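## Task

Put the green cylinder on top of the black cube, standing upright and about centred on it.

## Robot and tools

Robot: two UR-type arms, left_arm and right_arm, each ending in a 16-motor four-digit hand (index, middle, ring, thumb). right_arm has a right hand and left_arm a mirrored left hand. Cameras: cam_head_left, cam_head_right, cam_high (fixed), cam_left_wrist, cam_right_wrist (on the hands), all 672x504.

Frames. Scene frame: origin at table-top height midway between the arms, +z up, +x out over the table, left_arm on the +y side. Bases: left_arm at (-0.061, +0.431, +0.016) m, right_arm at (-0.055, -0.324, +0.016) m, both nearly unrotated. Each arm's printed end_effector_position (m), end_effector_quat_wxyz and velocities are in that arm's own base frame. Hand-point axes: +z points along straight fingers toward the tips, +y out of the palm face, +x across the palm away from the thumb on the right hand and toward the thumb on the left hand. Printed positions can be off by a few cm.

The 48-number row (used by execute_actions and move). One row covers both arms, always 48 plain numbers in [-1, 1]: left dx, dy, dz, rx, ry, rz; left 16 motor numbers; left current_limit; left speed; then the same 24 for the right arm. dx..rz are an offset, not a pose: counted from the arm's Hand target at the start of the action or move, along that Hand target's own axes. 1.0 = 0.6 m for dx, dy, dz and 180 degrees for rx, ry, rz, which form a single rotation vector. All zeros for the six re-requests the current Hand target. Motor order: index_mcp, index_abd, index_pip, index_dip, middle_mcp, middle_abd, middle_pip, middle_dip, ring_mcp, ring_abd, ring_pip, ring_dip, thumb_cmc, thumb_axl, thumb_mcp, thumb_ipl. These are absolute hinge goals scaled between the hinge's two stops; +1 bends fingers toward the palm (mcp, pip, dip), swings fingers away from the thumb (abd) and swings the thumb in front of the palm (cmc). Straight values: mcp -0.75, abd 0.00, pip -0.58, dip -0.70, thumb_cmc -0.71, thumb_axl -0.68, thumb_mcp -0.23, thumb_ipl -0.17. A 0 is a real goal, so to leave a hand unchanged resend its hand_goal, hand_current_limit and hand_speed. current_limit maps -1..+1 to 0..550 mA (floor 11 mA); speed gives (speed+1)/2 of 8.5 rad/s. Initial values: current_limit +0.4, speed -0.6; settings persist. Fingertips have rubber caps; the palm face is at y = -0.062 m; a rigid mast sticks out near the wrist and can strike things.

execute_actions(actions, cameras): actions is a list of actions; each action is up to 15 rows, one per 1/30 s step; a short action repeats its last row to fill 15 steps (0.5 s). Every row counts from the pose at the action's start, so repeating the same offset in a later action moves further. An empty list returns state plus all images.

move(target, speed, blend, stop_force, zero, blocking, cameras): target is one row or up to 15 rows; pose offsets in each row count from the Hand target before the move, not from the previous row. speed: top path speed in m/s, 0.002 to 3.6 (default 0.25), turning limited to twice that in rad/s; one value or one per target. blend: corner rounding in m for lists (0 = stop at each). stop_force: 3 to 120 N, ends an arm's path when its wrist sensor feels that push; unreliable when the hand turns, and cannot be combined with blocking=false. Leave it out when backing away from something being pressed. zero: whether to re-zero the force sensor first (default true). Paths are straight, ignore obstacles, last 0.5 to 10 s. The result adds a move: line such as done, off_target, moving, held or fault plus limits (paced = pose clipped, held = step withheld).

wait(seconds 0 to 10), stop() brakes a running move, zoom_image(camera, region [x0,y0,x1,y1], at most 504x504 px) on the latest image, zero_wrist_force(arm), read_manual (licence text only), finished_scene(scene 1 to 3) ends a scene irreversibly; scene 1 is practice.

Result lines: Hand target (the last commanded pose after clipping; next offsets start from here; the hand often rests a little short, and a new command, even zeros, re-requests it), joint positions, velocities and torques, Wrist force/torque in the end-effector axes plus the peak since last shown, and per motor hand_goal, hand_measured, hand_current_ma, hand_state (moving, goal, blocked, overload).

Cautions: commanded orientation is clipped to within 32 degrees of the current one each step. Arms are stiff: going even slightly past a firm contact, 150 N (give or take 25 N) of outside force, or a joint reaching its torque limit (wrist joints 26.3 N m) stops the arm for 10 s. A motor drawing 495 mA or more for 5 s shuts off for 10 s. Motors at 85 C brake the arm for 30 to 60 s. Keep the arms and hands from touching each other, and do not route paths close to an arm's own base. Do not drop parts, release them while moving, slam, or knock anything off the table; objects may get small random shoves. The stack must stay in place once the robot lets go.

Each tool is called after ">>>" as name(argument=value, ...), one argument or row to a line, values as JSON.

## Session

>>> execute_actions(
  actions=[],
)

Scene clock: 0.00 s.
left_arm: end_effector_position=(+0.4794, -0.4110, +0.3199) hand_goal=(-0.754, +0.000, -0.576, -0.696, -0.754, +0.000, -0.576, -0.696, -0.754, +0.000, -0.576, -0.696, -0.714, -0.678, -0.226, -0.168) hand_measured=(-0.754, +0.000, -0.576, -0.696, -0.754, +0.000, -0.576, -0.696, -0.754, +0.000, -0.576, -0.696, -0.714, -0.678, -0.226, -0.168) hand_current_ma=(+0, +0, +0, +0, +0, +0, +0, +0, +0, +0, +0, +0, +0, +0, +0, +0) hand_state=(goal, goal, goal, goal, goal, goal, goal, goal, goal, goal, overload, goal, goal, goal, goal, goal) hand_current_limit=0.40 hand_speed=-0.60 end_effector_quat_wxyz=(-0.060, -0.338, +0.831, -0.437) | right_arm: end_effector_position=(+0.8558, -0.0387, +0.1411) hand_goal=(-0.754, +0.000, -0.576, -0.696, -0.754, +0.000, -0.576, -0.696, -0.754, +0.000, -0.576, -0.696, -0.714, -0.678, -0.226, -0.168) hand_measured=(-0.754, +0.000, -0.576, -0.696, -0.754, +0.000, -0.576, -0.696, -0.754, +0.000, -0.576, -0.696, -0.714, -0.678, -0.226, -0.168) hand_current_ma=(+0, +0, +0, +0, +0, +0, +0, +0, +0, +0, +0, +0, +0, +0, +0, +0) hand_state=(goal, goal, goal, goal, goal, goal, goal, goal, goal, goal, goal, goal, goal, goal, goal, goal) hand_current_limit=0.40 hand_speed=-0.60 end_effector_quat_wxyz=(+0.385, +0.844, +0.140, +0.347)
Joint positions: left_arm=[2.909 -1.786 -1.666 -0.718 0.793 -2.803] | right_arm=[0.032 -0.516 1.239 -3.263 -2.182 0.943]
Joint velocities: within noise
Joint torques (N m): no reading
Motor temperatures (°C): left_arm=[41 39 37 49 41 38] | right_arm=[40 32 34 48 46 49]
Wrist force (N): no reading
Wrist torque (N m): no reading
Wrist force, peak (N): no reading
Hand target: left_arm +0.4794, -0.4110, +0.3199; -0.060, -0.338, +0.831, -0.437 | right_arm +0.8558, -0.0387, +0.1411; +0.385, +0.844, +0.140, +0.347

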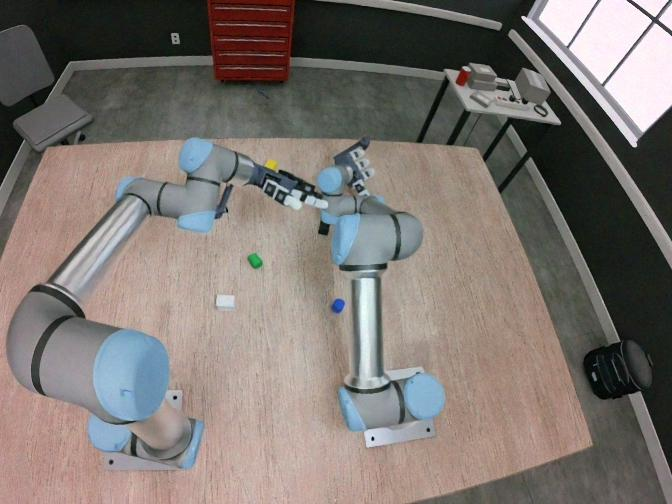

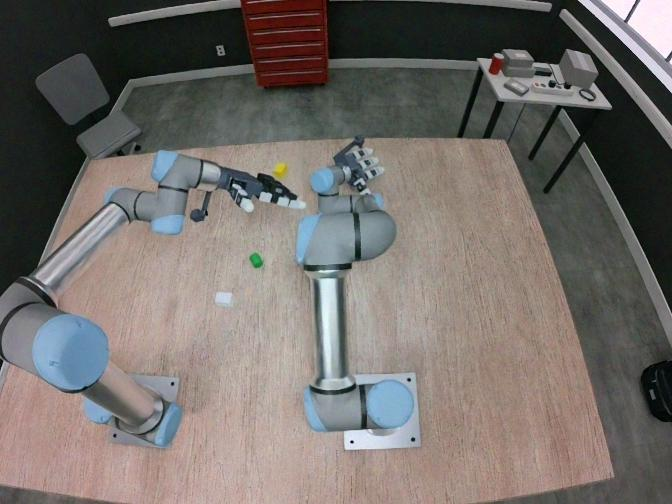

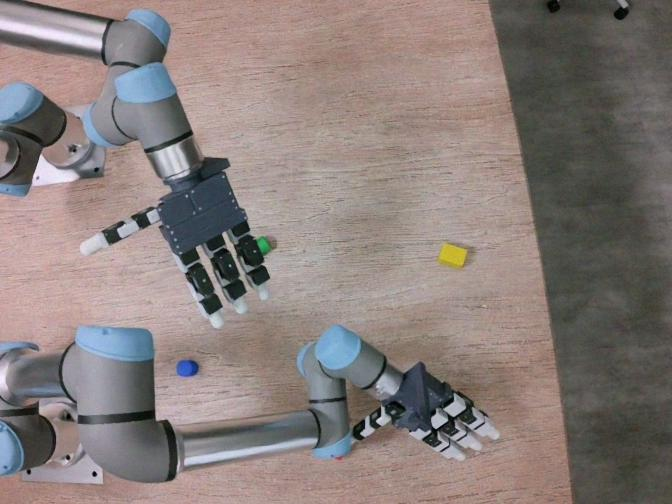

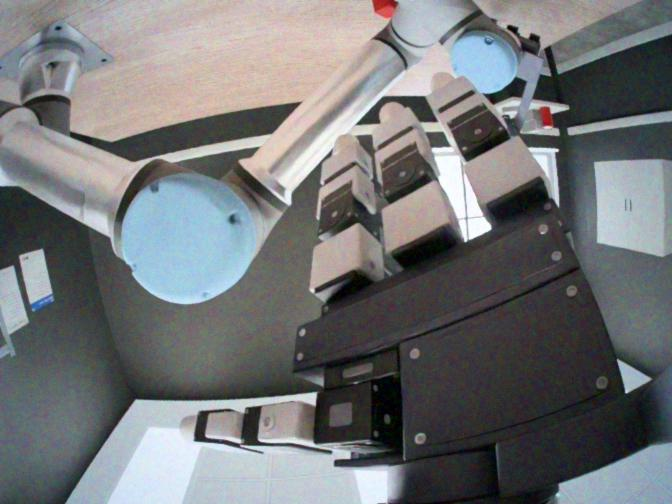

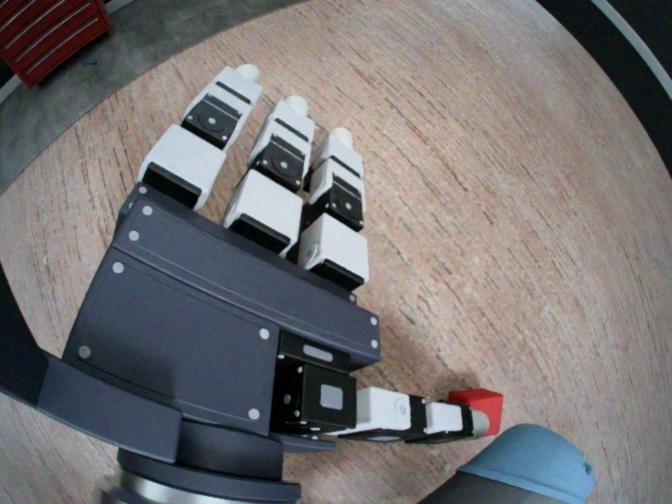

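>>> zoom_image(
  camera="cam_head_left",
  region=[180, 130, 420, 330],
)

>>> zoom_image(
  camera="cam_head_right",
  region=[180, 130, 420, 330],
)

>>> zoom_image(
  camera="cam_high",
  region=[140, 120, 380, 300],
)

Scaled by 2.100.

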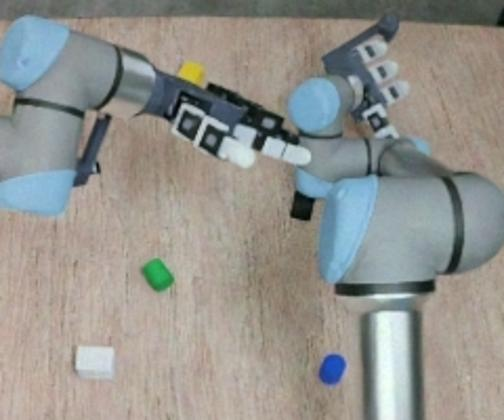

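Scaled by 2.100.

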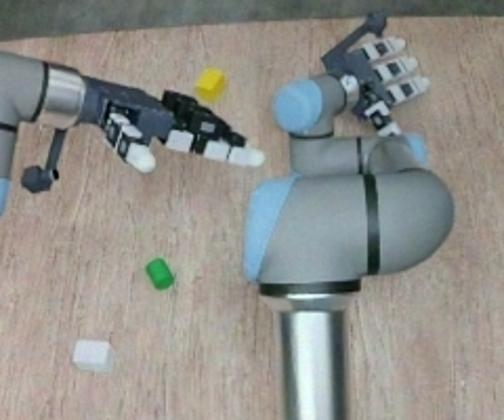

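Scaled by 2.100.

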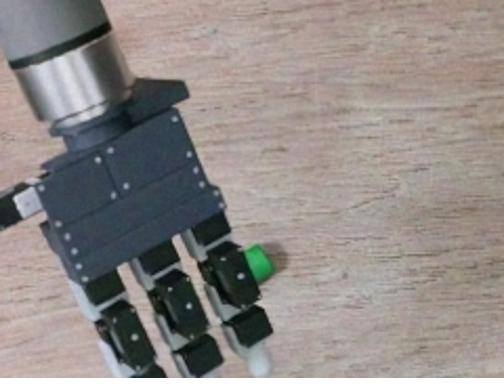

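>>> zoom_image(
  camera="cam_head_left",
  region=[210, 230, 300, 320],
)

>>> zoom_image(
  camera="cam_head_right",
  region=[210, 230, 300, 320],
)

>>> zoom_image(
  camera="cam_high",
  region=[420, 210, 500, 290],
)

Scaled by 5.600.

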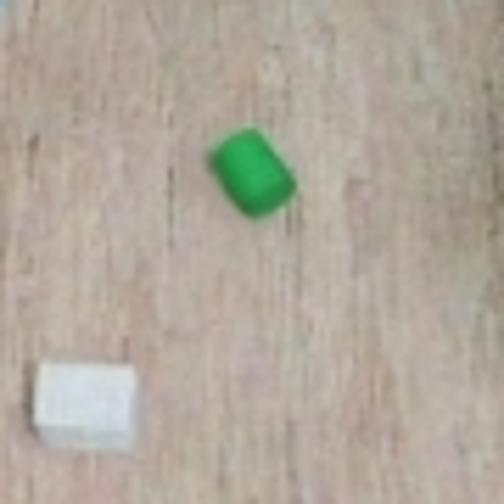

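Scaled by 5.600.

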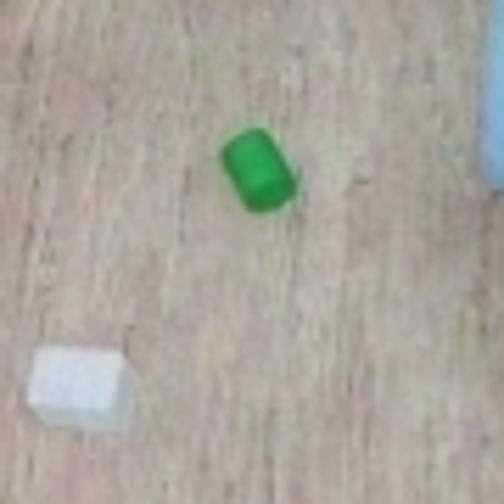

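Scaled by 6.300.

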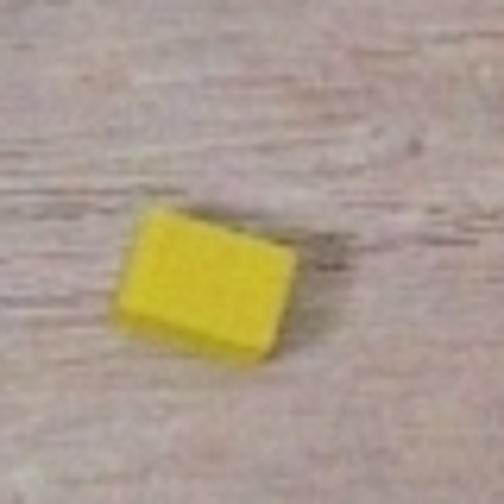

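>>> move(
  target=[
    [-0.142,0.249,-0.453,0,0,0,-0.754,0,-0.576,-0.696,-0.754,0,-0.576,-0.696,-0.754,0,-0.576,-0.696,-0.714,-0.678,-0.226,-0.168,0.4,-0.6,0.12,0.187,-0.116,0,0,0,-0.754,0,-0.576,-0.696,-0.754,0,-0.576,-0.696,-0.754,0,-0.576,-0.696,-0.714,-0.678,-0.226,-0.168,0.4,-0.6],
    [-0.142,0.249,-0.453,0,0,0,-0.754,0,-0.576,-0.696,-0.754,0,-0.576,-0.696,-0.754,0,-0.576,-0.696,-0.714,-0.678,-0.226,-0.168,0.4,-0.6,-0.311,0.601,-0.252,0,0,0,-0.754,0,-0.576,-0.696,-0.754,0,-0.576,-0.696,-0.754,0,-0.576,-0.696,-0.714,-0.678,-0.226,-0.168,0.4,-0.6],
  ],
  blend=[0.05,0],
  cameras=["all"],
)

Scene clock: 181.50 s.
left_arm: end_effector_position=(+0.3995, -0.1008, +0.3495) hand_goal=(-0.754, +0.000, -0.576, -0.696, -0.754, +0.000, -0.576, -0.696, -0.754, +0.000, -0.576, -0.696, -0.714, -0.678, -0.226, -0.168) hand_measured=(-0.750, +0.000, -0.576, -0.696, -0.748, +0.000, -0.576, -0.696, -0.748, +0.000, -0.576, -0.696, -0.710, -0.678, -0.224, -0.168) hand_current_ma=(+6, +0, +0, +0, +6, +0, +0, +0, +7, +0, +0, +0, +5, +0, +1, +0) hand_state=(goal, goal, goal, goal, goal, goal, goal, goal, goal, goal, overload, goal, goal, goal, goal, goal) hand_current_limit=0.40 hand_speed=-0.60 end_effector_quat_wxyz=(-0.060, -0.338, +0.831, -0.437) | right_arm: end_effector_position=(+0.6059, -0.2886, +0.3915) hand_goal=(-0.754, +0.000, -0.576, -0.696, -0.754, +0.000, -0.576, -0.696, -0.754, +0.000, -0.576, -0.696, -0.714, -0.678, -0.226, -0.168) hand_measured=(-0.758, +0.000, -0.576, -0.696, -0.760, +0.000, -0.576, -0.696, -0.758, +0.000, -0.576, -0.696, -0.718, -0.678, -0.226, -0.168) hand_current_ma=(-10, +0, -1, +0, -11, +0, -1, +0, -9, +0, -1, +0, -9, +1, +0, +0) hand_state=(goal, goal, goal, goal, goal, goal, goal, goal, goal, goal, goal, goal, goal, goal, goal, goal) hand_current_limit=0.40 hand_speed=-0.60 end_effector_quat_wxyz=(+0.385, +0.844, +0.140, +0.347)
Joint positions: left_arm=[3.585 -1.376 -1.808 -1.774 0.68 -1.782] | right_arm=[-0.483 -1.368 1.969 -3.253 -1.738 0.657]
Joint torques (N m): left_arm=[4.42 9.28 35.17 -0.18 1.25 1.89] | right_arm=[-9.28 -43.77 -9.05 -1.29 1.56 -1.84]
Wrist force (N): left_arm=[0.0 -0.5 -0.3] | right_arm=[-0.1 0.0 0.2]
Wrist torque (N m): left_arm=[-0.12 -0.02 -0.08] | right_arm=[0.01 0.03 0.08]
Wrist force, peak (N): left_arm=[0.3 -0.8 1.2] | right_arm=[-1.0 1.3 0.0]
Hand target: left_arm +0.3995, -0.1008, +0.3495; -0.060, -0.338, +0.831, -0.437 | right_arm +0.6059, -0.2887, +0.3915; +0.385, +0.844, +0.140, +0.347
Off the commanded pose: left_arm 0.000 m, 0 deg | right_arm 0.000 m, 0 deg.
move: done

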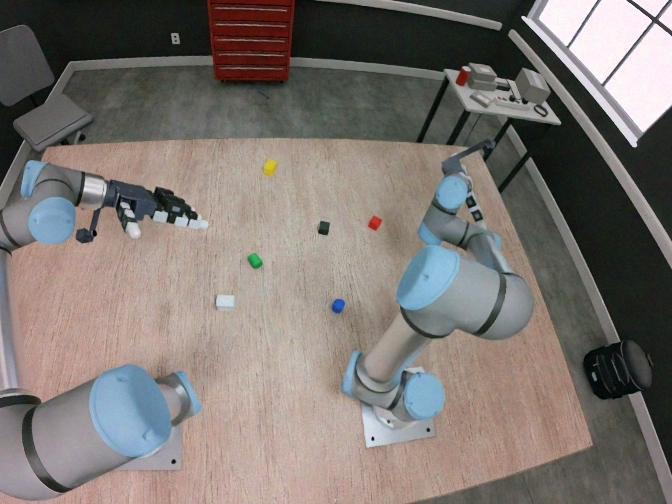

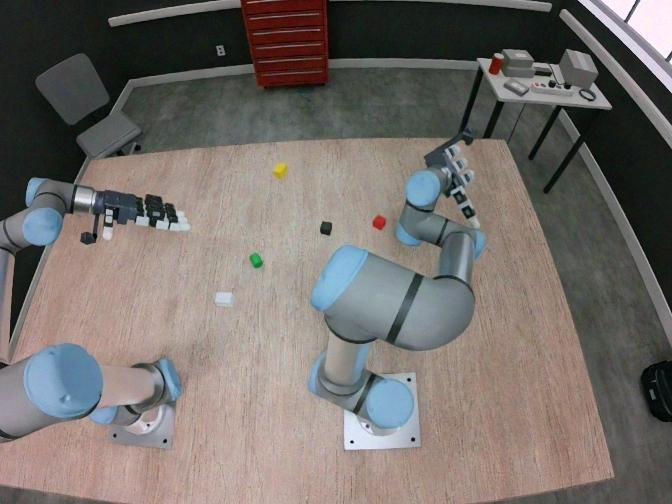

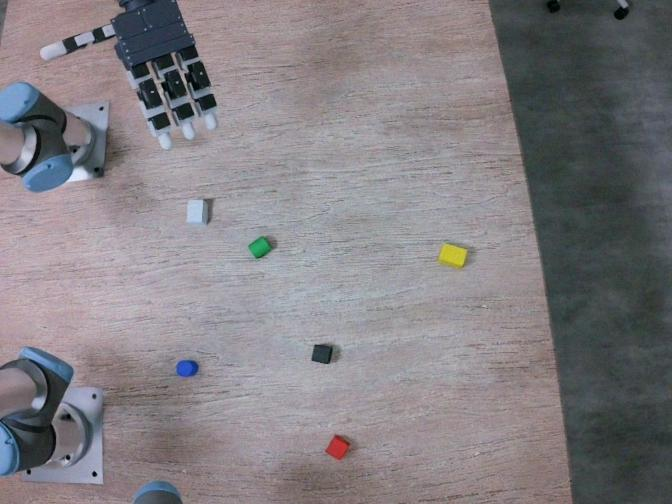

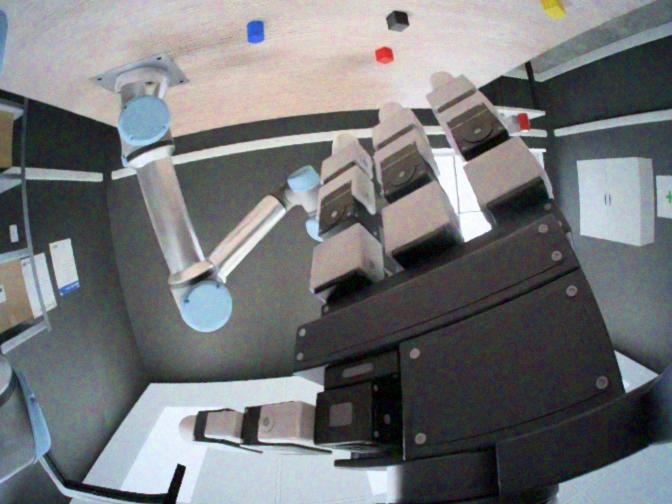

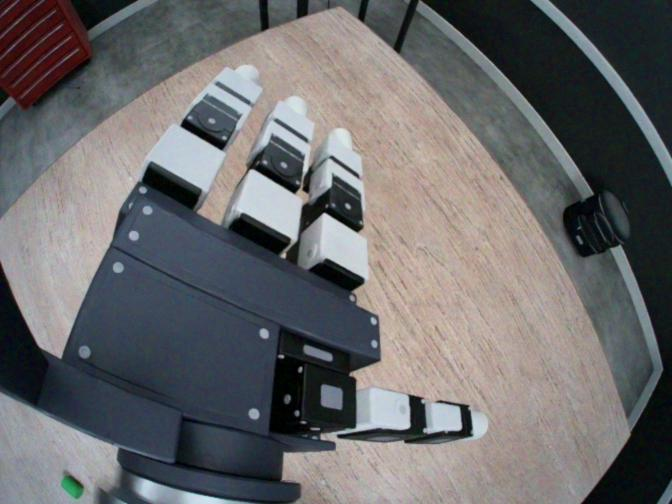

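>>> zoom_image(
  camera="cam_high",
  region=[180, 190, 280, 270],
)

>>> zoom_image(
  camera="cam_high",
  region=[280, 320, 360, 380],
)

>>> zoom_image(
  camera="cam_high",
  region=[0, 80, 130, 200],
)

>>> zoom_image(
  camera="cam_high",
  region=[0, 370, 130, 500],
)

Scaled by 5.040.

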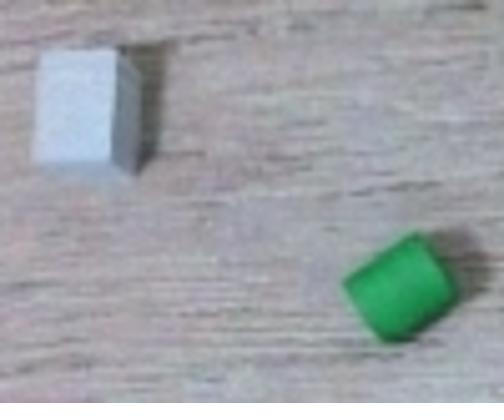

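Scaled by 6.300.

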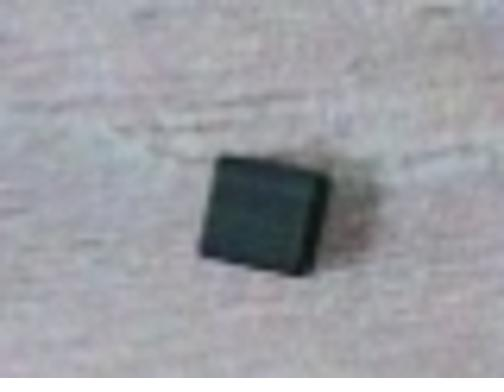

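Scaled by 3.877.

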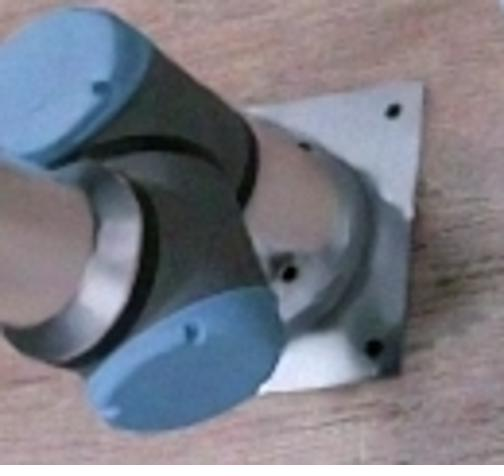

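Scaled by 3.877.

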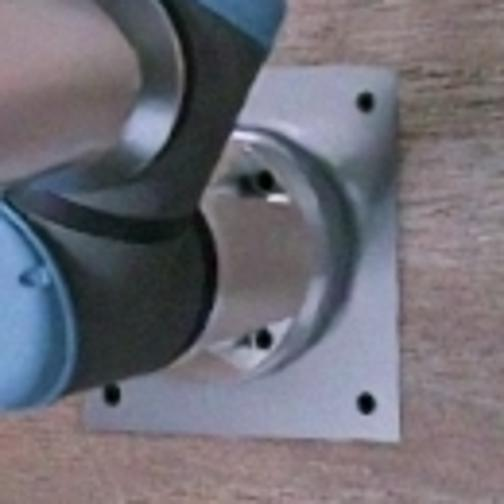

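>>> move(
  target=[-0.165,-0.068,0.3775,0.067,-0.0865,0.098,-0.836,0,0.869,-0.783,-0.9,0,-0.576,-0.696,-0.9,0,-0.576,-0.696,0.5,-0.678,-0.079,0.103,0.4,-0.6,0,0,0,0,0,0,-0.754,0,-0.576,-0.696,-0.754,0,-0.576,-0.696,-0.754,0,-0.576,-0.696,-0.714,-0.678,-0.226,-0.168,0.4,-0.6],
  speed=0.2,
  cameras=["all"],
)

Scene clock: 299.87 s.
left_arm: end_effector_position=(+0.5446, -0.2401, +0.2001) hand_goal=(-0.836, +0.000, +0.868, -0.784, -0.900, +0.000, -0.576, -0.696, -0.900, +0.000, -0.576, -0.696, +0.500, -0.678, -0.080, +0.102) hand_measured=(-0.822, +0.000, +0.864, -0.782, -0.882, +0.000, -0.576, -0.696, -0.882, +0.000, -0.576, -0.696, +0.500, -0.678, -0.080, +0.100) hand_current_ma=(+23, +0, -5, +3, +35, +0, +0, +0, +35, +0, +0, +0, +0, +0, +0, -2) hand_state=(goal, goal, goal, goal, goal, goal, goal, goal, goal, goal, overload, goal, goal, goal, goal, goal) hand_current_limit=0.40 hand_speed=-0.60 end_effector_quat_wxyz=(+0.155, -0.267, +0.823, -0.476) | right_arm: end_effector_position=(+0.6059, -0.2887, +0.3915) hand_goal=(-0.754, +0.000, -0.576, -0.696, -0.754, +0.000, -0.576, -0.696, -0.754, +0.000, -0.576, -0.696, -0.714, -0.678, -0.226, -0.168) hand_measured=(-0.758, +0.000, -0.576, -0.696, -0.760, +0.000, -0.576, -0.696, -0.758, +0.000, -0.576, -0.696, -0.718, -0.678, -0.226, -0.168) hand_current_ma=(-10, +0, -1, +0, -11, +0, -1, +0, -9, +0, -1, +0, -9, +1, +0, +0) hand_state=(goal, goal, goal, goal, goal, goal, goal, goal, goal, goal, goal, goal, goal, goal, goal, goal) hand_current_limit=0.40 hand_speed=-0.60 end_effector_quat_wxyz=(+0.385, +0.844, +0.140, +0.347)
Joint positions: left_arm=[3.213 -1.79 -2.065 -0.112 0.745 -2.467] | right_arm=[-0.484 -1.368 1.969 -3.253 -1.738 0.657]
Joint torques (N m): left_arm=[-7.53 22.84 31.23 5.38 1.85 -1.68] | right_arm=[-7.02 -43.65 -6.75 -1.24 1.97 -2.08]
Wrist force (N): left_arm=[-0.2 0.0 -0.2] | right_arm=[0.0 0.0 0.4]
Wrist torque (N m): left_arm=[-0.03 0.06 -0.01] | right_arm=[0.00 0.01 0.09]
Wrist force, peak (N): left_arm=[0.3 -0.8 -1.2] | right_arm=[-0.3 0.2 0.4]
Hand target: left_arm +0.5446, -0.2401, +0.2001; +0.156, -0.267, +0.823, -0.476 | right_arm +0.6059, -0.2887, +0.3915; +0.385, +0.844, +0.140, +0.347
Off the commanded pose: left_arm 0.000 m, 0 deg | right_arm 0.000 m, 0 deg.
move: done

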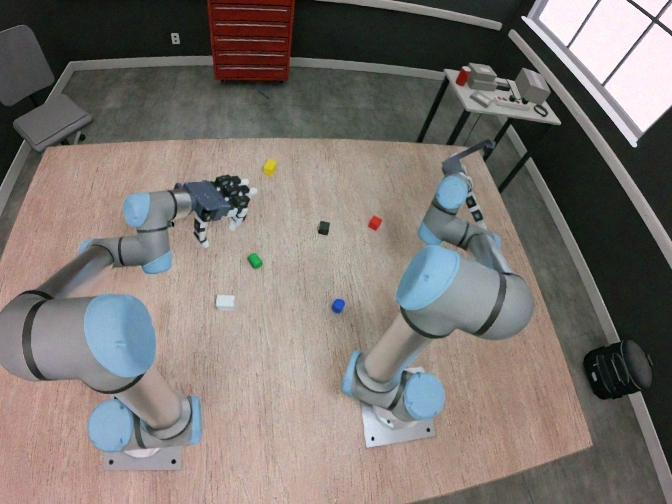

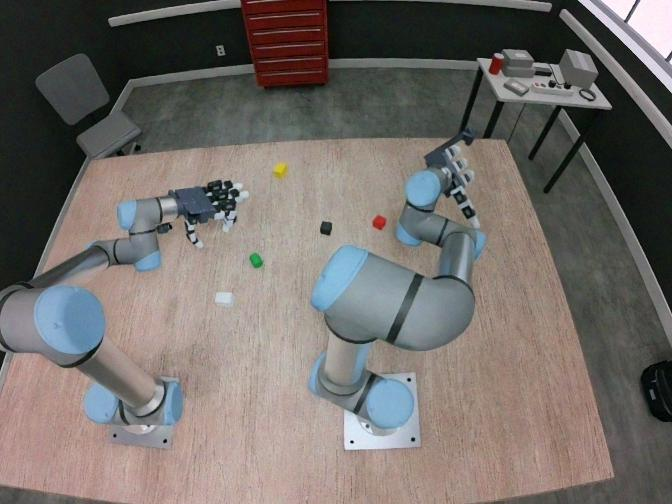

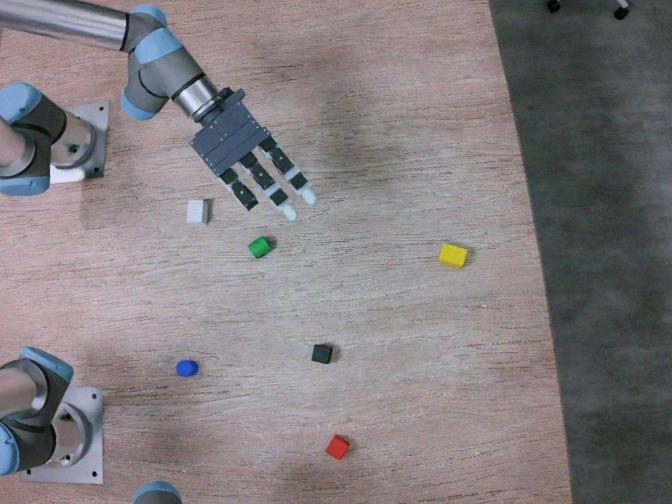

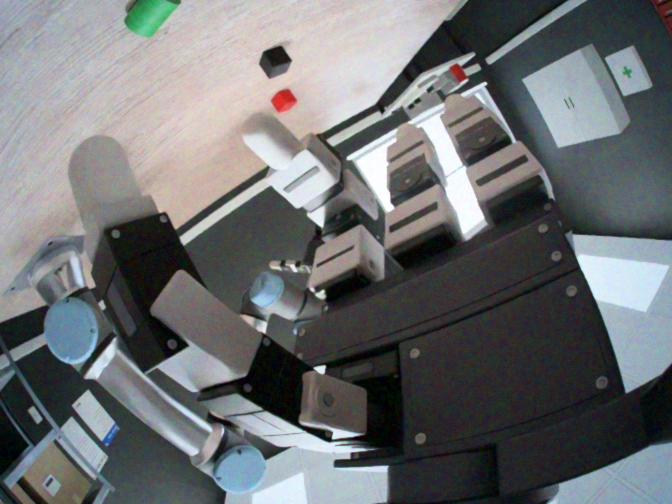

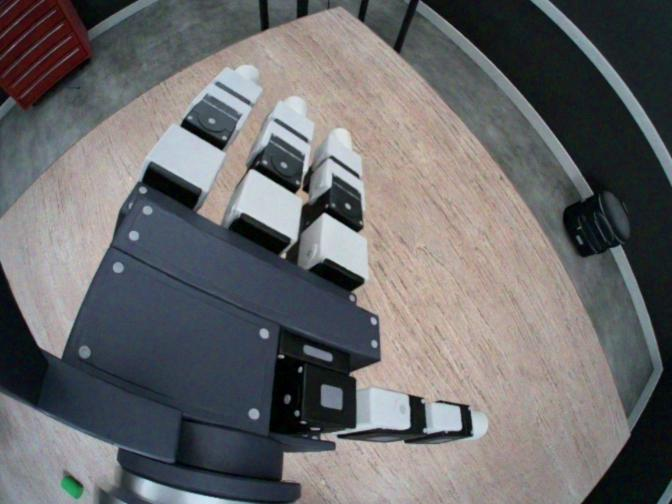

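>>> move(
  target=[0.0897,0.077,0.2,0,0,0,-0.836,0,0.869,-0.783,-0.9,0,-0.576,-0.696,-0.9,0,-0.576,-0.696,0.5,-0.678,-0.079,0.103,0.4,-0.6,0,0,0,0,0,0,-0.754,0,-0.576,-0.696,-0.754,0,-0.576,-0.696,-0.754,0,-0.576,-0.696,-0.714,-0.678,-0.226,-0.168,0.4,-0.6],
  speed=0.2,
  cameras=["all"],
)

Scene clock: 341.10 s.
left_arm: end_effector_position=(+0.5488, -0.3372, +0.1003) hand_goal=(-0.836, +0.000, +0.868, -0.784, -0.900, +0.000, -0.576, -0.696, -0.900, +0.000, -0.576, -0.696, +0.500, -0.678, -0.080, +0.102) hand_measured=(-0.822, +0.000, +0.864, -0.782, -0.882, +0.000, -0.576, -0.696, -0.882, +0.000, -0.576, -0.696, +0.500, -0.678, -0.080, +0.100) hand_current_ma=(+22, +0, -5, +3, +35, +0, +0, +0, +35, +0, +0, +0, +0, +0, +0, -2) hand_state=(goal, goal, goal, goal, goal, goal, goal, goal, goal, goal, overload, goal, goal, goal, goal, goal) hand_current_limit=0.40 hand_speed=-0.60 end_effector_quat_wxyz=(+0.156, -0.267, +0.823, -0.476) | right_arm: end_effector_position=(+0.6059, -0.2887, +0.3915) hand_goal=(-0.754, +0.000, -0.576, -0.696, -0.754, +0.000, -0.576, -0.696, -0.754, +0.000, -0.576, -0.696, -0.714, -0.678, -0.226, -0.168) hand_measured=(-0.758, +0.000, -0.576, -0.696, -0.760, +0.000, -0.576, -0.696, -0.758, +0.000, -0.576, -0.696, -0.718, -0.678, -0.226, -0.168) hand_current_ma=(-10, +0, -1, +0, -11, +0, -1, +0, -9, +0, -1, +0, -9, +1, +0, +0) hand_state=(goal, goal, goal, goal, goal, goal, goal, goal, goal, goal, goal, goal, goal, goal, goal, goal) hand_current_limit=0.40 hand_speed=-0.60 end_effector_quat_wxyz=(+0.385, +0.844, +0.140, +0.347)
Joint positions: left_arm=[3.01 -2.082 -2.02 0.266 0.892 -2.658] | right_arm=[-0.484 -1.368 1.969 -3.253 -1.738 0.657]
Joint torques (N m): left_arm=[-7.42 33.22 26.04 4.73 1.93 -1.99] | right_arm=[-6.36 -42.53 -6.55 -1.22 1.64 -2.01]
Wrist force (N): left_arm=[0.3 0.5 -0.4] | right_arm=[-0.2 0.1 0.2]
Wrist torque (N m): left_arm=[0.14 0.00 -0.02] | right_arm=[0.03 0.04 0.07]
Wrist force, peak (N): left_arm=[0.6 1.0 0.6] | right_arm=[-0.4 0.1 0.3]
Hand target: left_arm +0.5489, -0.3373, +0.1002; +0.156, -0.267, +0.823, -0.476 | right_arm +0.6059, -0.2887, +0.3915; +0.385, +0.844, +0.140, +0.347
Off the commanded pose: left_arm 0.000 m, 0 deg | right_arm 0.000 m, 0 deg.
move: done

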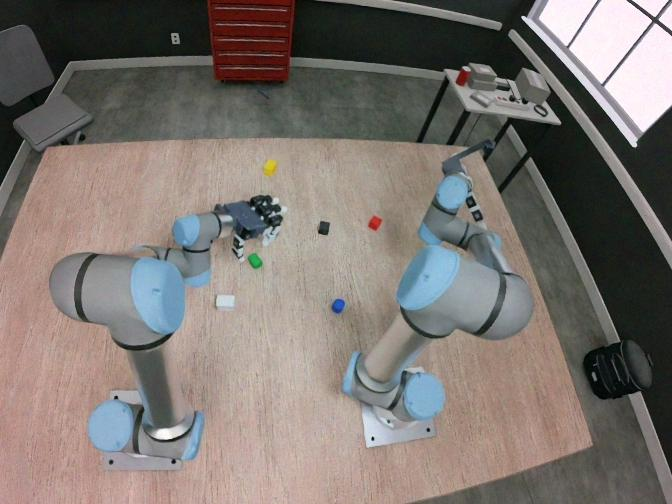

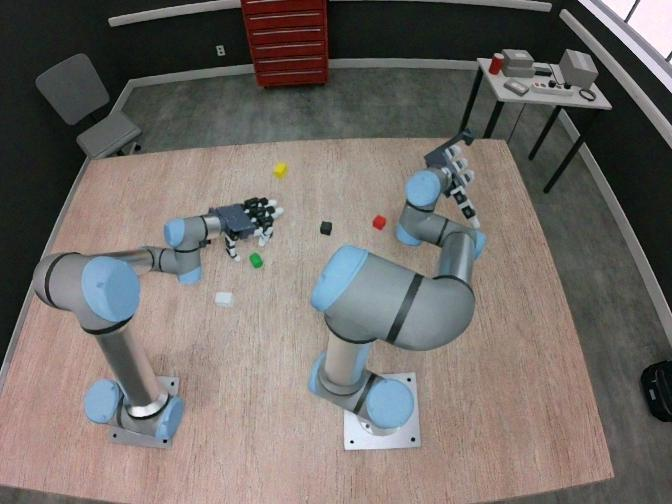

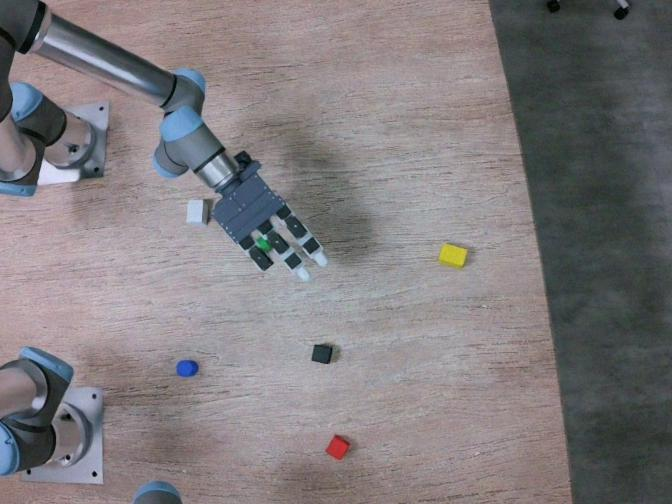

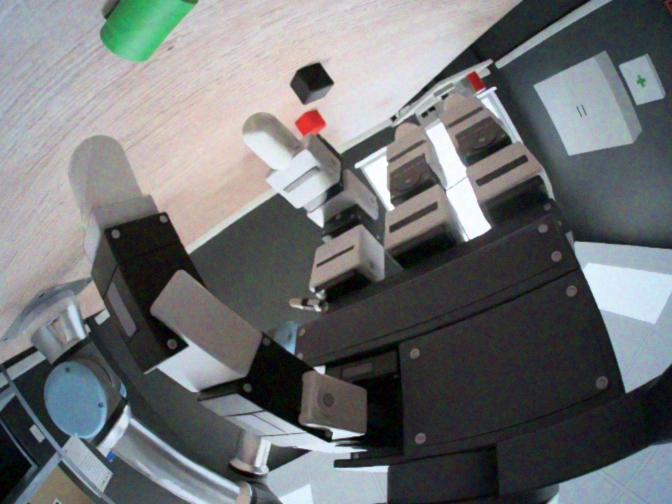

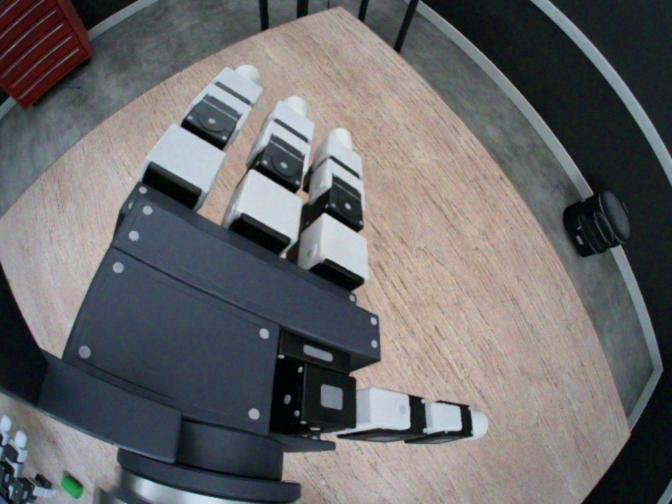

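>>> zoom_image(
  camera="cam_left_wrist",
  region=[60, 0, 360, 200],
)

>>> zoom_image(
  camera="cam_high",
  region=[200, 180, 340, 290],
)

Scaled by 1.680 from the camera's 672x504 image, which has a finer 960x720 frame.

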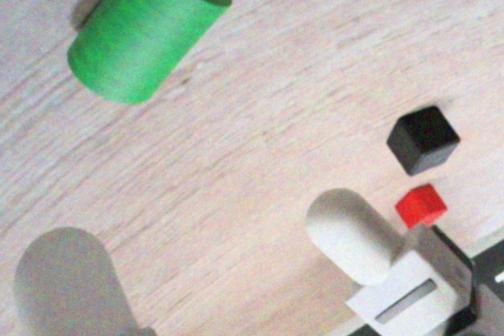

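Scaled by 3.600.

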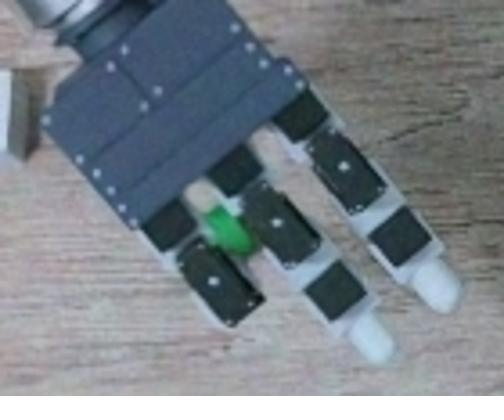

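>>> move(
  target=[0.0052,0.073,0.0568,0,0,0,-0.836,0,0.869,-0.783,-0.9,0,-0.576,-0.696,-0.9,0,-0.576,-0.696,0.5,-0.678,-0.079,0.103,0.4,-0.6,0,0,0,0,0,0,-0.754,0,-0.576,-0.696,-0.754,0,-0.576,-0.696,-0.754,0,-0.576,-0.696,-0.714,-0.678,-0.226,-0.168,0.4,-0.6],
  speed=0.1,
  cameras=["cam_left_wrist","cam_high","cam_head_left","cam_head_right"],
)

>>> zoom_image(
  camera="cam_left_wrist",
  region=[0, 0, 400, 300],
)

>>> zoom_image(
  camera="cam_head_right",
  region=[140, 180, 300, 310],
)

Scene clock: 369.50 s.
left_arm: end_effector_position=(+0.5509, -0.3453, +0.0453) hand_goal=(-0.836, +0.000, +0.868, -0.784, -0.900, +0.000, -0.576, -0.696, -0.900, +0.000, -0.576, -0.696, +0.500, -0.678, -0.080, +0.102) hand_measured=(-0.822, +0.000, +0.864, -0.782, -0.882, +0.000, -0.576, -0.696, -0.882, +0.000, -0.576, -0.696, +0.500, -0.678, -0.080, +0.100) hand_current_ma=(+22, +0, -5, +3, +35, +0, +0, +0, +35, +0, +0, +0, +0, +0, +0, -2) hand_state=(goal, goal, goal, goal, goal, goal, goal, goal, goal, goal, overload, goal, goal, goal, goal, goal) hand_current_limit=0.40 hand_speed=-0.60 end_effector_quat_wxyz=(+0.156, -0.267, +0.823, -0.476) | right_arm: end_effector_position=(+0.6059, -0.2887, +0.3915) hand_goal=(-0.754, +0.000, -0.576, -0.696, -0.754, +0.000, -0.576, -0.696, -0.754, +0.000, -0.576, -0.696, -0.714, -0.678, -0.226, -0.168) hand_measured=(-0.758, +0.000, -0.576, -0.696, -0.760, +0.000, -0.576, -0.696, -0.758, +0.000, -0.576, -0.696, -0.718, -0.678, -0.226, -0.168) hand_current_ma=(-10, +0, -1, +0, -11, +0, -1, +0, -9, +0, -1, +0, -9, +1, +0, +0) hand_state=(goal, goal, goal, goal, goal, goal, goal, goal, goal, goal, goal, goal, goal, goal, goal, goal) hand_current_limit=0.40 hand_speed=-0.60 end_effector_quat_wxyz=(+0.385, +0.844, +0.140, +0.347)
Joint positions: left_arm=[2.995 -2.213 -2.011 0.396 0.904 -2.671] | right_arm=[-0.484 -1.368 1.969 -3.253 -1.738 0.657]
Joint torques (N m): left_arm=[-7.2 32.84 26.07 4.93 1.94 -1.66] | right_arm=[-5.07 -42.78 -6.84 -1.45 1.72 -2]
Wrist force (N): left_arm=[0.2 0.4 -0.6] | right_arm=[-0.1 0.1 0.2]
Wrist torque (N m): left_arm=[0.16 0.04 -0.02] | right_arm=[0.03 0.02 0.09]
Wrist force, peak (N): left_arm=[0.4 0.9 -0.2] | right_arm=[-0.2 0.0 0.5]
Hand target: left_arm +0.5509, -0.3453, +0.0453; +0.156, -0.267, +0.823, -0.476 | right_arm +0.6059, -0.2887, +0.3915; +0.385, +0.844, +0.140, +0.347
Off the commanded pose: left_arm 0.000 m, 0 deg | right_arm 0.000 m, 0 deg.
move: done
Images, in order (width x height): cam_head_left 672x504, cam_head_right 672x504, cam_high 672x504, cam_left_wrist 672x504.

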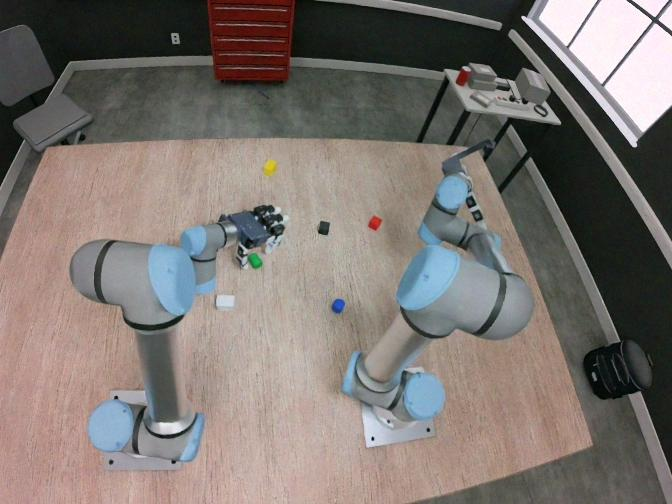

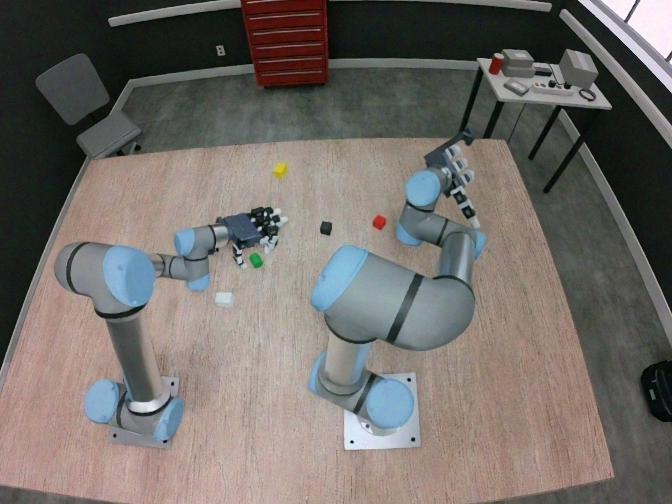

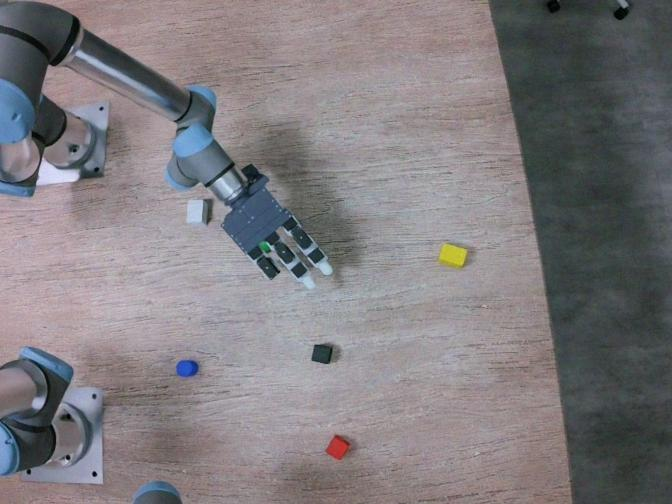

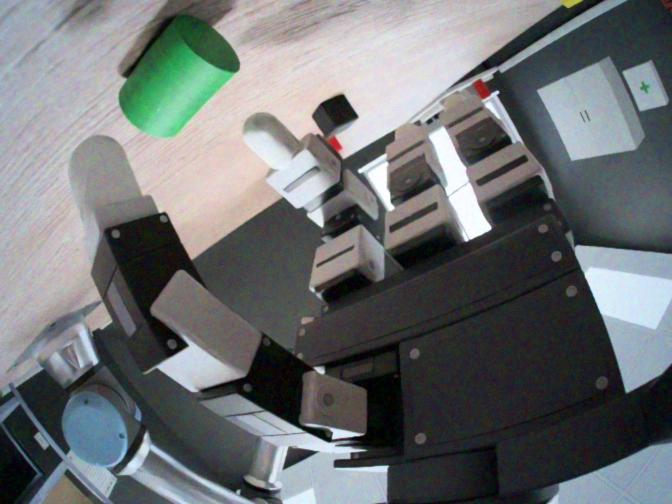

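Scaled by 1.260 from the camera's 672x504 image, which has a finer 960x720 frame.

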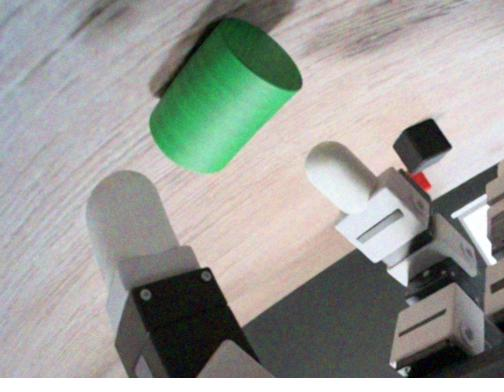

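Scaled by 3.150.

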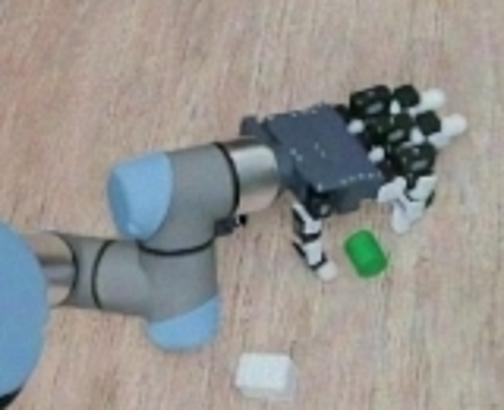

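>>> move(
  target=[-0.0117,0.0433,0.025,0,0,0,-0.836,0,0.869,-0.783,-0.9,0,-0.576,-0.696,-0.9,0,-0.576,-0.696,0.5,-0.678,-0.079,0.103,0.4,-0.6,0,0,0,0,0,0,-0.754,0,-0.576,-0.696,-0.754,0,-0.576,-0.696,-0.754,0,-0.576,-0.696,-0.714,-0.678,-0.226,-0.168,0.4,-0.6],
  speed=0.04,
  stop_force=5,
  cameras=["cam_left_wrist","cam_head_right"],
)

>>> zoom_image(
  camera="cam_left_wrist",
  region=[0, 0, 400, 300],
)

>>> zoom_image(
  camera="cam_head_right",
  region=[200, 200, 300, 290],
)

Scene clock: 409.87 s.
left_arm: end_effector_position=(+0.5567, -0.3412, +0.0153) hand_goal=(-0.836, +0.000, +0.868, -0.784, -0.900, +0.000, -0.576, -0.696, -0.900, +0.000, -0.576, -0.696, +0.500, -0.678, -0.080, +0.102) hand_measured=(-0.822, +0.000, +0.864, -0.782, -0.882, +0.000, -0.576, -0.696, -0.882, +0.000, -0.576, -0.696, +0.500, -0.678, -0.080, +0.100) hand_current_ma=(+22, +0, -5, +3, +35, +0, +0, +0, +35, +0, +0, +0, +0, +0, +0, -2) hand_state=(goal, goal, goal, goal, goal, goal, goal, goal, goal, goal, overload, goal, goal, goal, goal, goal) hand_current_limit=0.40 hand_speed=-0.60 end_effector_quat_wxyz=(+0.156, -0.267, +0.823, -0.476) | right_arm: end_effector_position=(+0.6059, -0.2887, +0.3915) hand_goal=(-0.754, +0.000, -0.576, -0.696, -0.754, +0.000, -0.576, -0.696, -0.754, +0.000, -0.576, -0.696, -0.714, -0.678, -0.226, -0.168) hand_measured=(-0.758, +0.000, -0.576, -0.696, -0.760, +0.000, -0.576, -0.696, -0.758, +0.000, -0.576, -0.696, -0.718, -0.678, -0.226, -0.168) hand_current_ma=(-10, +0, -1, +0, -11, +0, -1, +0, -9, +0, -1, +0, -9, +1, +0, +0) hand_state=(goal, goal, goal, goal, goal, goal, goal, goal, goal, goal, goal, goal, goal, goal, goal, goal) hand_current_limit=0.40 hand_speed=-0.60 end_effector_quat_wxyz=(+0.385, +0.844, +0.140, +0.347)
Joint positions: left_arm=[3.004 -2.286 -1.997 0.45 0.897 -2.663] | right_arm=[-0.484 -1.368 1.969 -3.253 -1.738 0.657]
Joint torques (N m): left_arm=[5.1 34.04 24.54 5.01 -3.28 2.14] | right_arm=[-6.65 -42.51 -7.25 -1.62 1.48 -1.73]
Wrist force (N): left_arm=[0.3 0.4 -0.4] | right_arm=[-0.2 0.2 0.3]
Wrist torque (N m): left_arm=[0.11 0.04 -0.16] | right_arm=[0.04 0.03 0.08]
Wrist force, peak (N): left_arm=[0.6 0.4 -0.7] | right_arm=[-0.4 0.2 0.4]
Hand target: left_arm +0.5567, -0.3412, +0.0153; +0.156, -0.267, +0.823, -0.476 | right_arm +0.6059, -0.2887, +0.3915; +0.385, +0.844, +0.140, +0.347
Off the commanded pose: left_arm 0.000 m, 0 deg | right_arm 0.000 m, 0 deg.
move: done
Images, in order (width x height): cam_head_right 672x504, cam_left_wrist 672x504.

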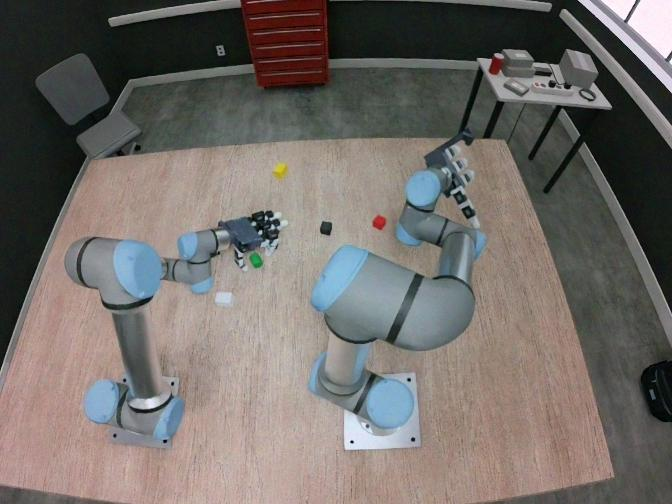

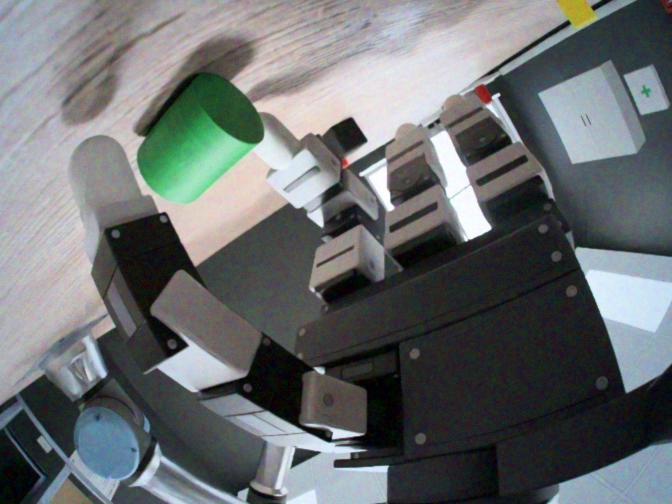

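Scaled by 1.260 from the camera's 672x504 image, which has a finer 960x720 frame.

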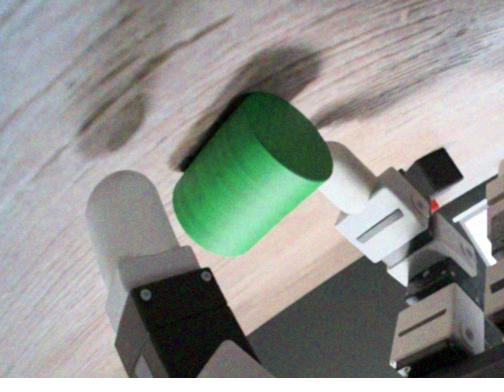

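Scaled by 5.040.

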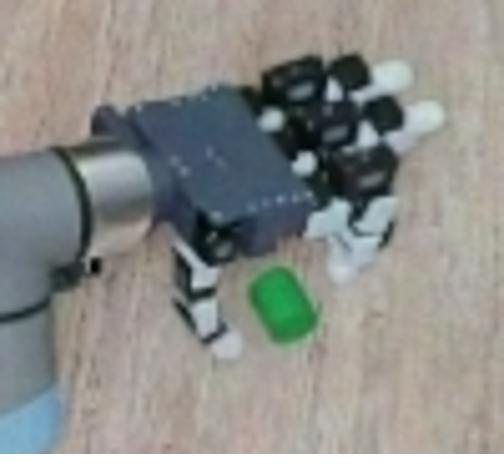

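>>> move(
  target=[0,0,0,0,0,0,-0.671,0,0.869,-0.783,-0.9,0,-0.576,-0.696,-0.9,0,-0.576,-0.696,0.5,-0.678,0.056,0.103,0.4,-0.9,0,0,0,0,0,0,-0.754,0,-0.576,-0.696,-0.754,0,-0.576,-0.696,-0.754,0,-0.576,-0.696,-0.714,-0.678,-0.226,-0.168,0.4,-0.6],
  cameras=["cam_left_wrist"],
)

>>> zoom_image(
  camera="cam_left_wrist",
  region=[0, 0, 400, 300],
)

Scene clock: 418.80 s.
left_arm: end_effector_position=(+0.5567, -0.3412, +0.0153) hand_goal=(-0.672, +0.000, +0.868, -0.784, -0.900, +0.000, -0.576, -0.696, -0.900, +0.000, -0.576, -0.696, +0.500, -0.678, +0.056, +0.102) hand_measured=(-0.670, +0.000, +0.864, -0.782, -0.882, +0.000, -0.576, -0.696, -0.882, +0.000, -0.576, -0.696, +0.500, -0.678, +0.054, +0.100) hand_current_ma=(+2, +0, -5, +2, +35, +0, +0, +0, +35, +0, +0, +0, +0, +0, -3, -2) hand_state=(goal, goal, goal, goal, goal, goal, goal, goal, goal, goal, overload, goal, goal, goal, goal, goal) hand_current_limit=0.40 hand_speed=-0.90 end_effector_quat_wxyz=(+0.156, -0.267, +0.823, -0.476) | right_arm: end_effector_position=(+0.6059, -0.2887, +0.3915) hand_goal=(-0.754, +0.000, -0.576, -0.696, -0.754, +0.000, -0.576, -0.696, -0.754, +0.000, -0.576, -0.696, -0.714, -0.678, -0.226, -0.168) hand_measured=(-0.758, +0.000, -0.576, -0.696, -0.760, +0.000, -0.576, -0.696, -0.758, +0.000, -0.576, -0.696, -0.718, -0.678, -0.226, -0.168) hand_current_ma=(-10, +0, -1, +0, -11, +0, -1, +0, -9, +0, -1, +0, -9, +1, +0, +0) hand_state=(goal, goal, goal, goal, goal, goal, goal, goal, goal, goal, goal, goal, goal, goal, goal, goal) hand_current_limit=0.40 hand_speed=-0.60 end_effector_quat_wxyz=(+0.385, +0.844, +0.140, +0.347)
Joint positions: left_arm=[3.004 -2.286 -1.997 0.45 0.897 -2.663] | right_arm=[-0.484 -1.368 1.969 -3.253 -1.738 0.657]
Joint torques (N m): left_arm=[5.01 34.33 24.2 5.07 -3.15 2.03] | right_arm=[-5.3 -44.26 -6.7 -1.36 1.42 -1.98]
Wrist force (N): left_arm=[0.6 0.3 -0.3] | right_arm=[-0.2 0.1 0.2]
Wrist torque (N m): left_arm=[0.08 0.01 -0.13] | right_arm=[0.03 0.04 0.07]
Wrist force, peak (N): left_arm=[0.7 0.4 -0.5] | right_arm=[-0.2 0.3 0.4]
Hand target: left_arm +0.5567, -0.3412, +0.0153; +0.156, -0.267, +0.823, -0.476 | right_arm +0.6059, -0.2887, +0.3915; +0.385, +0.844, +0.140, +0.347
Off the commanded pose: left_arm 0.000 m, 0 deg | right_arm 0.000 m, 0 deg.
move: done
Images, in order (width x height): cam_left_wrist 672x504.

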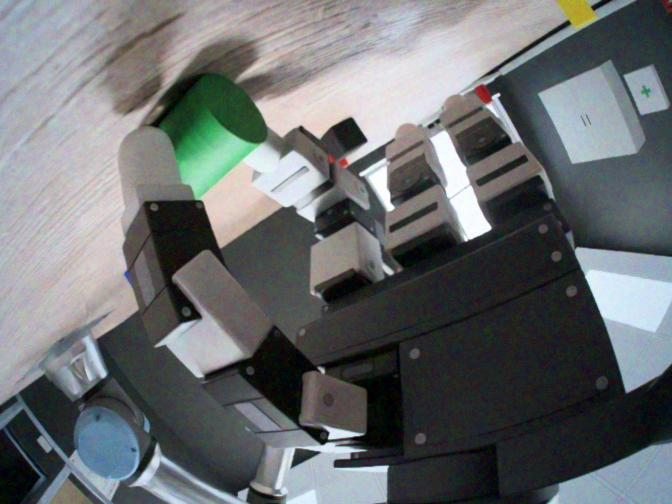

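Scaled by 1.260 from the camera's 672x504 image, which has a finer 960x720 frame.

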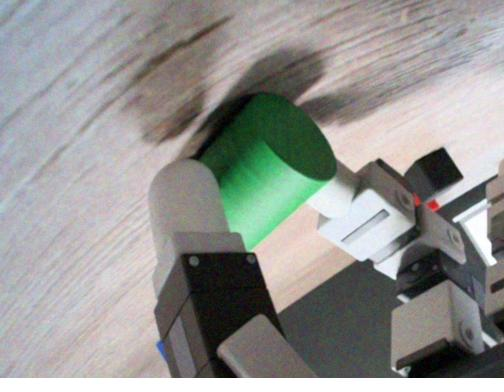

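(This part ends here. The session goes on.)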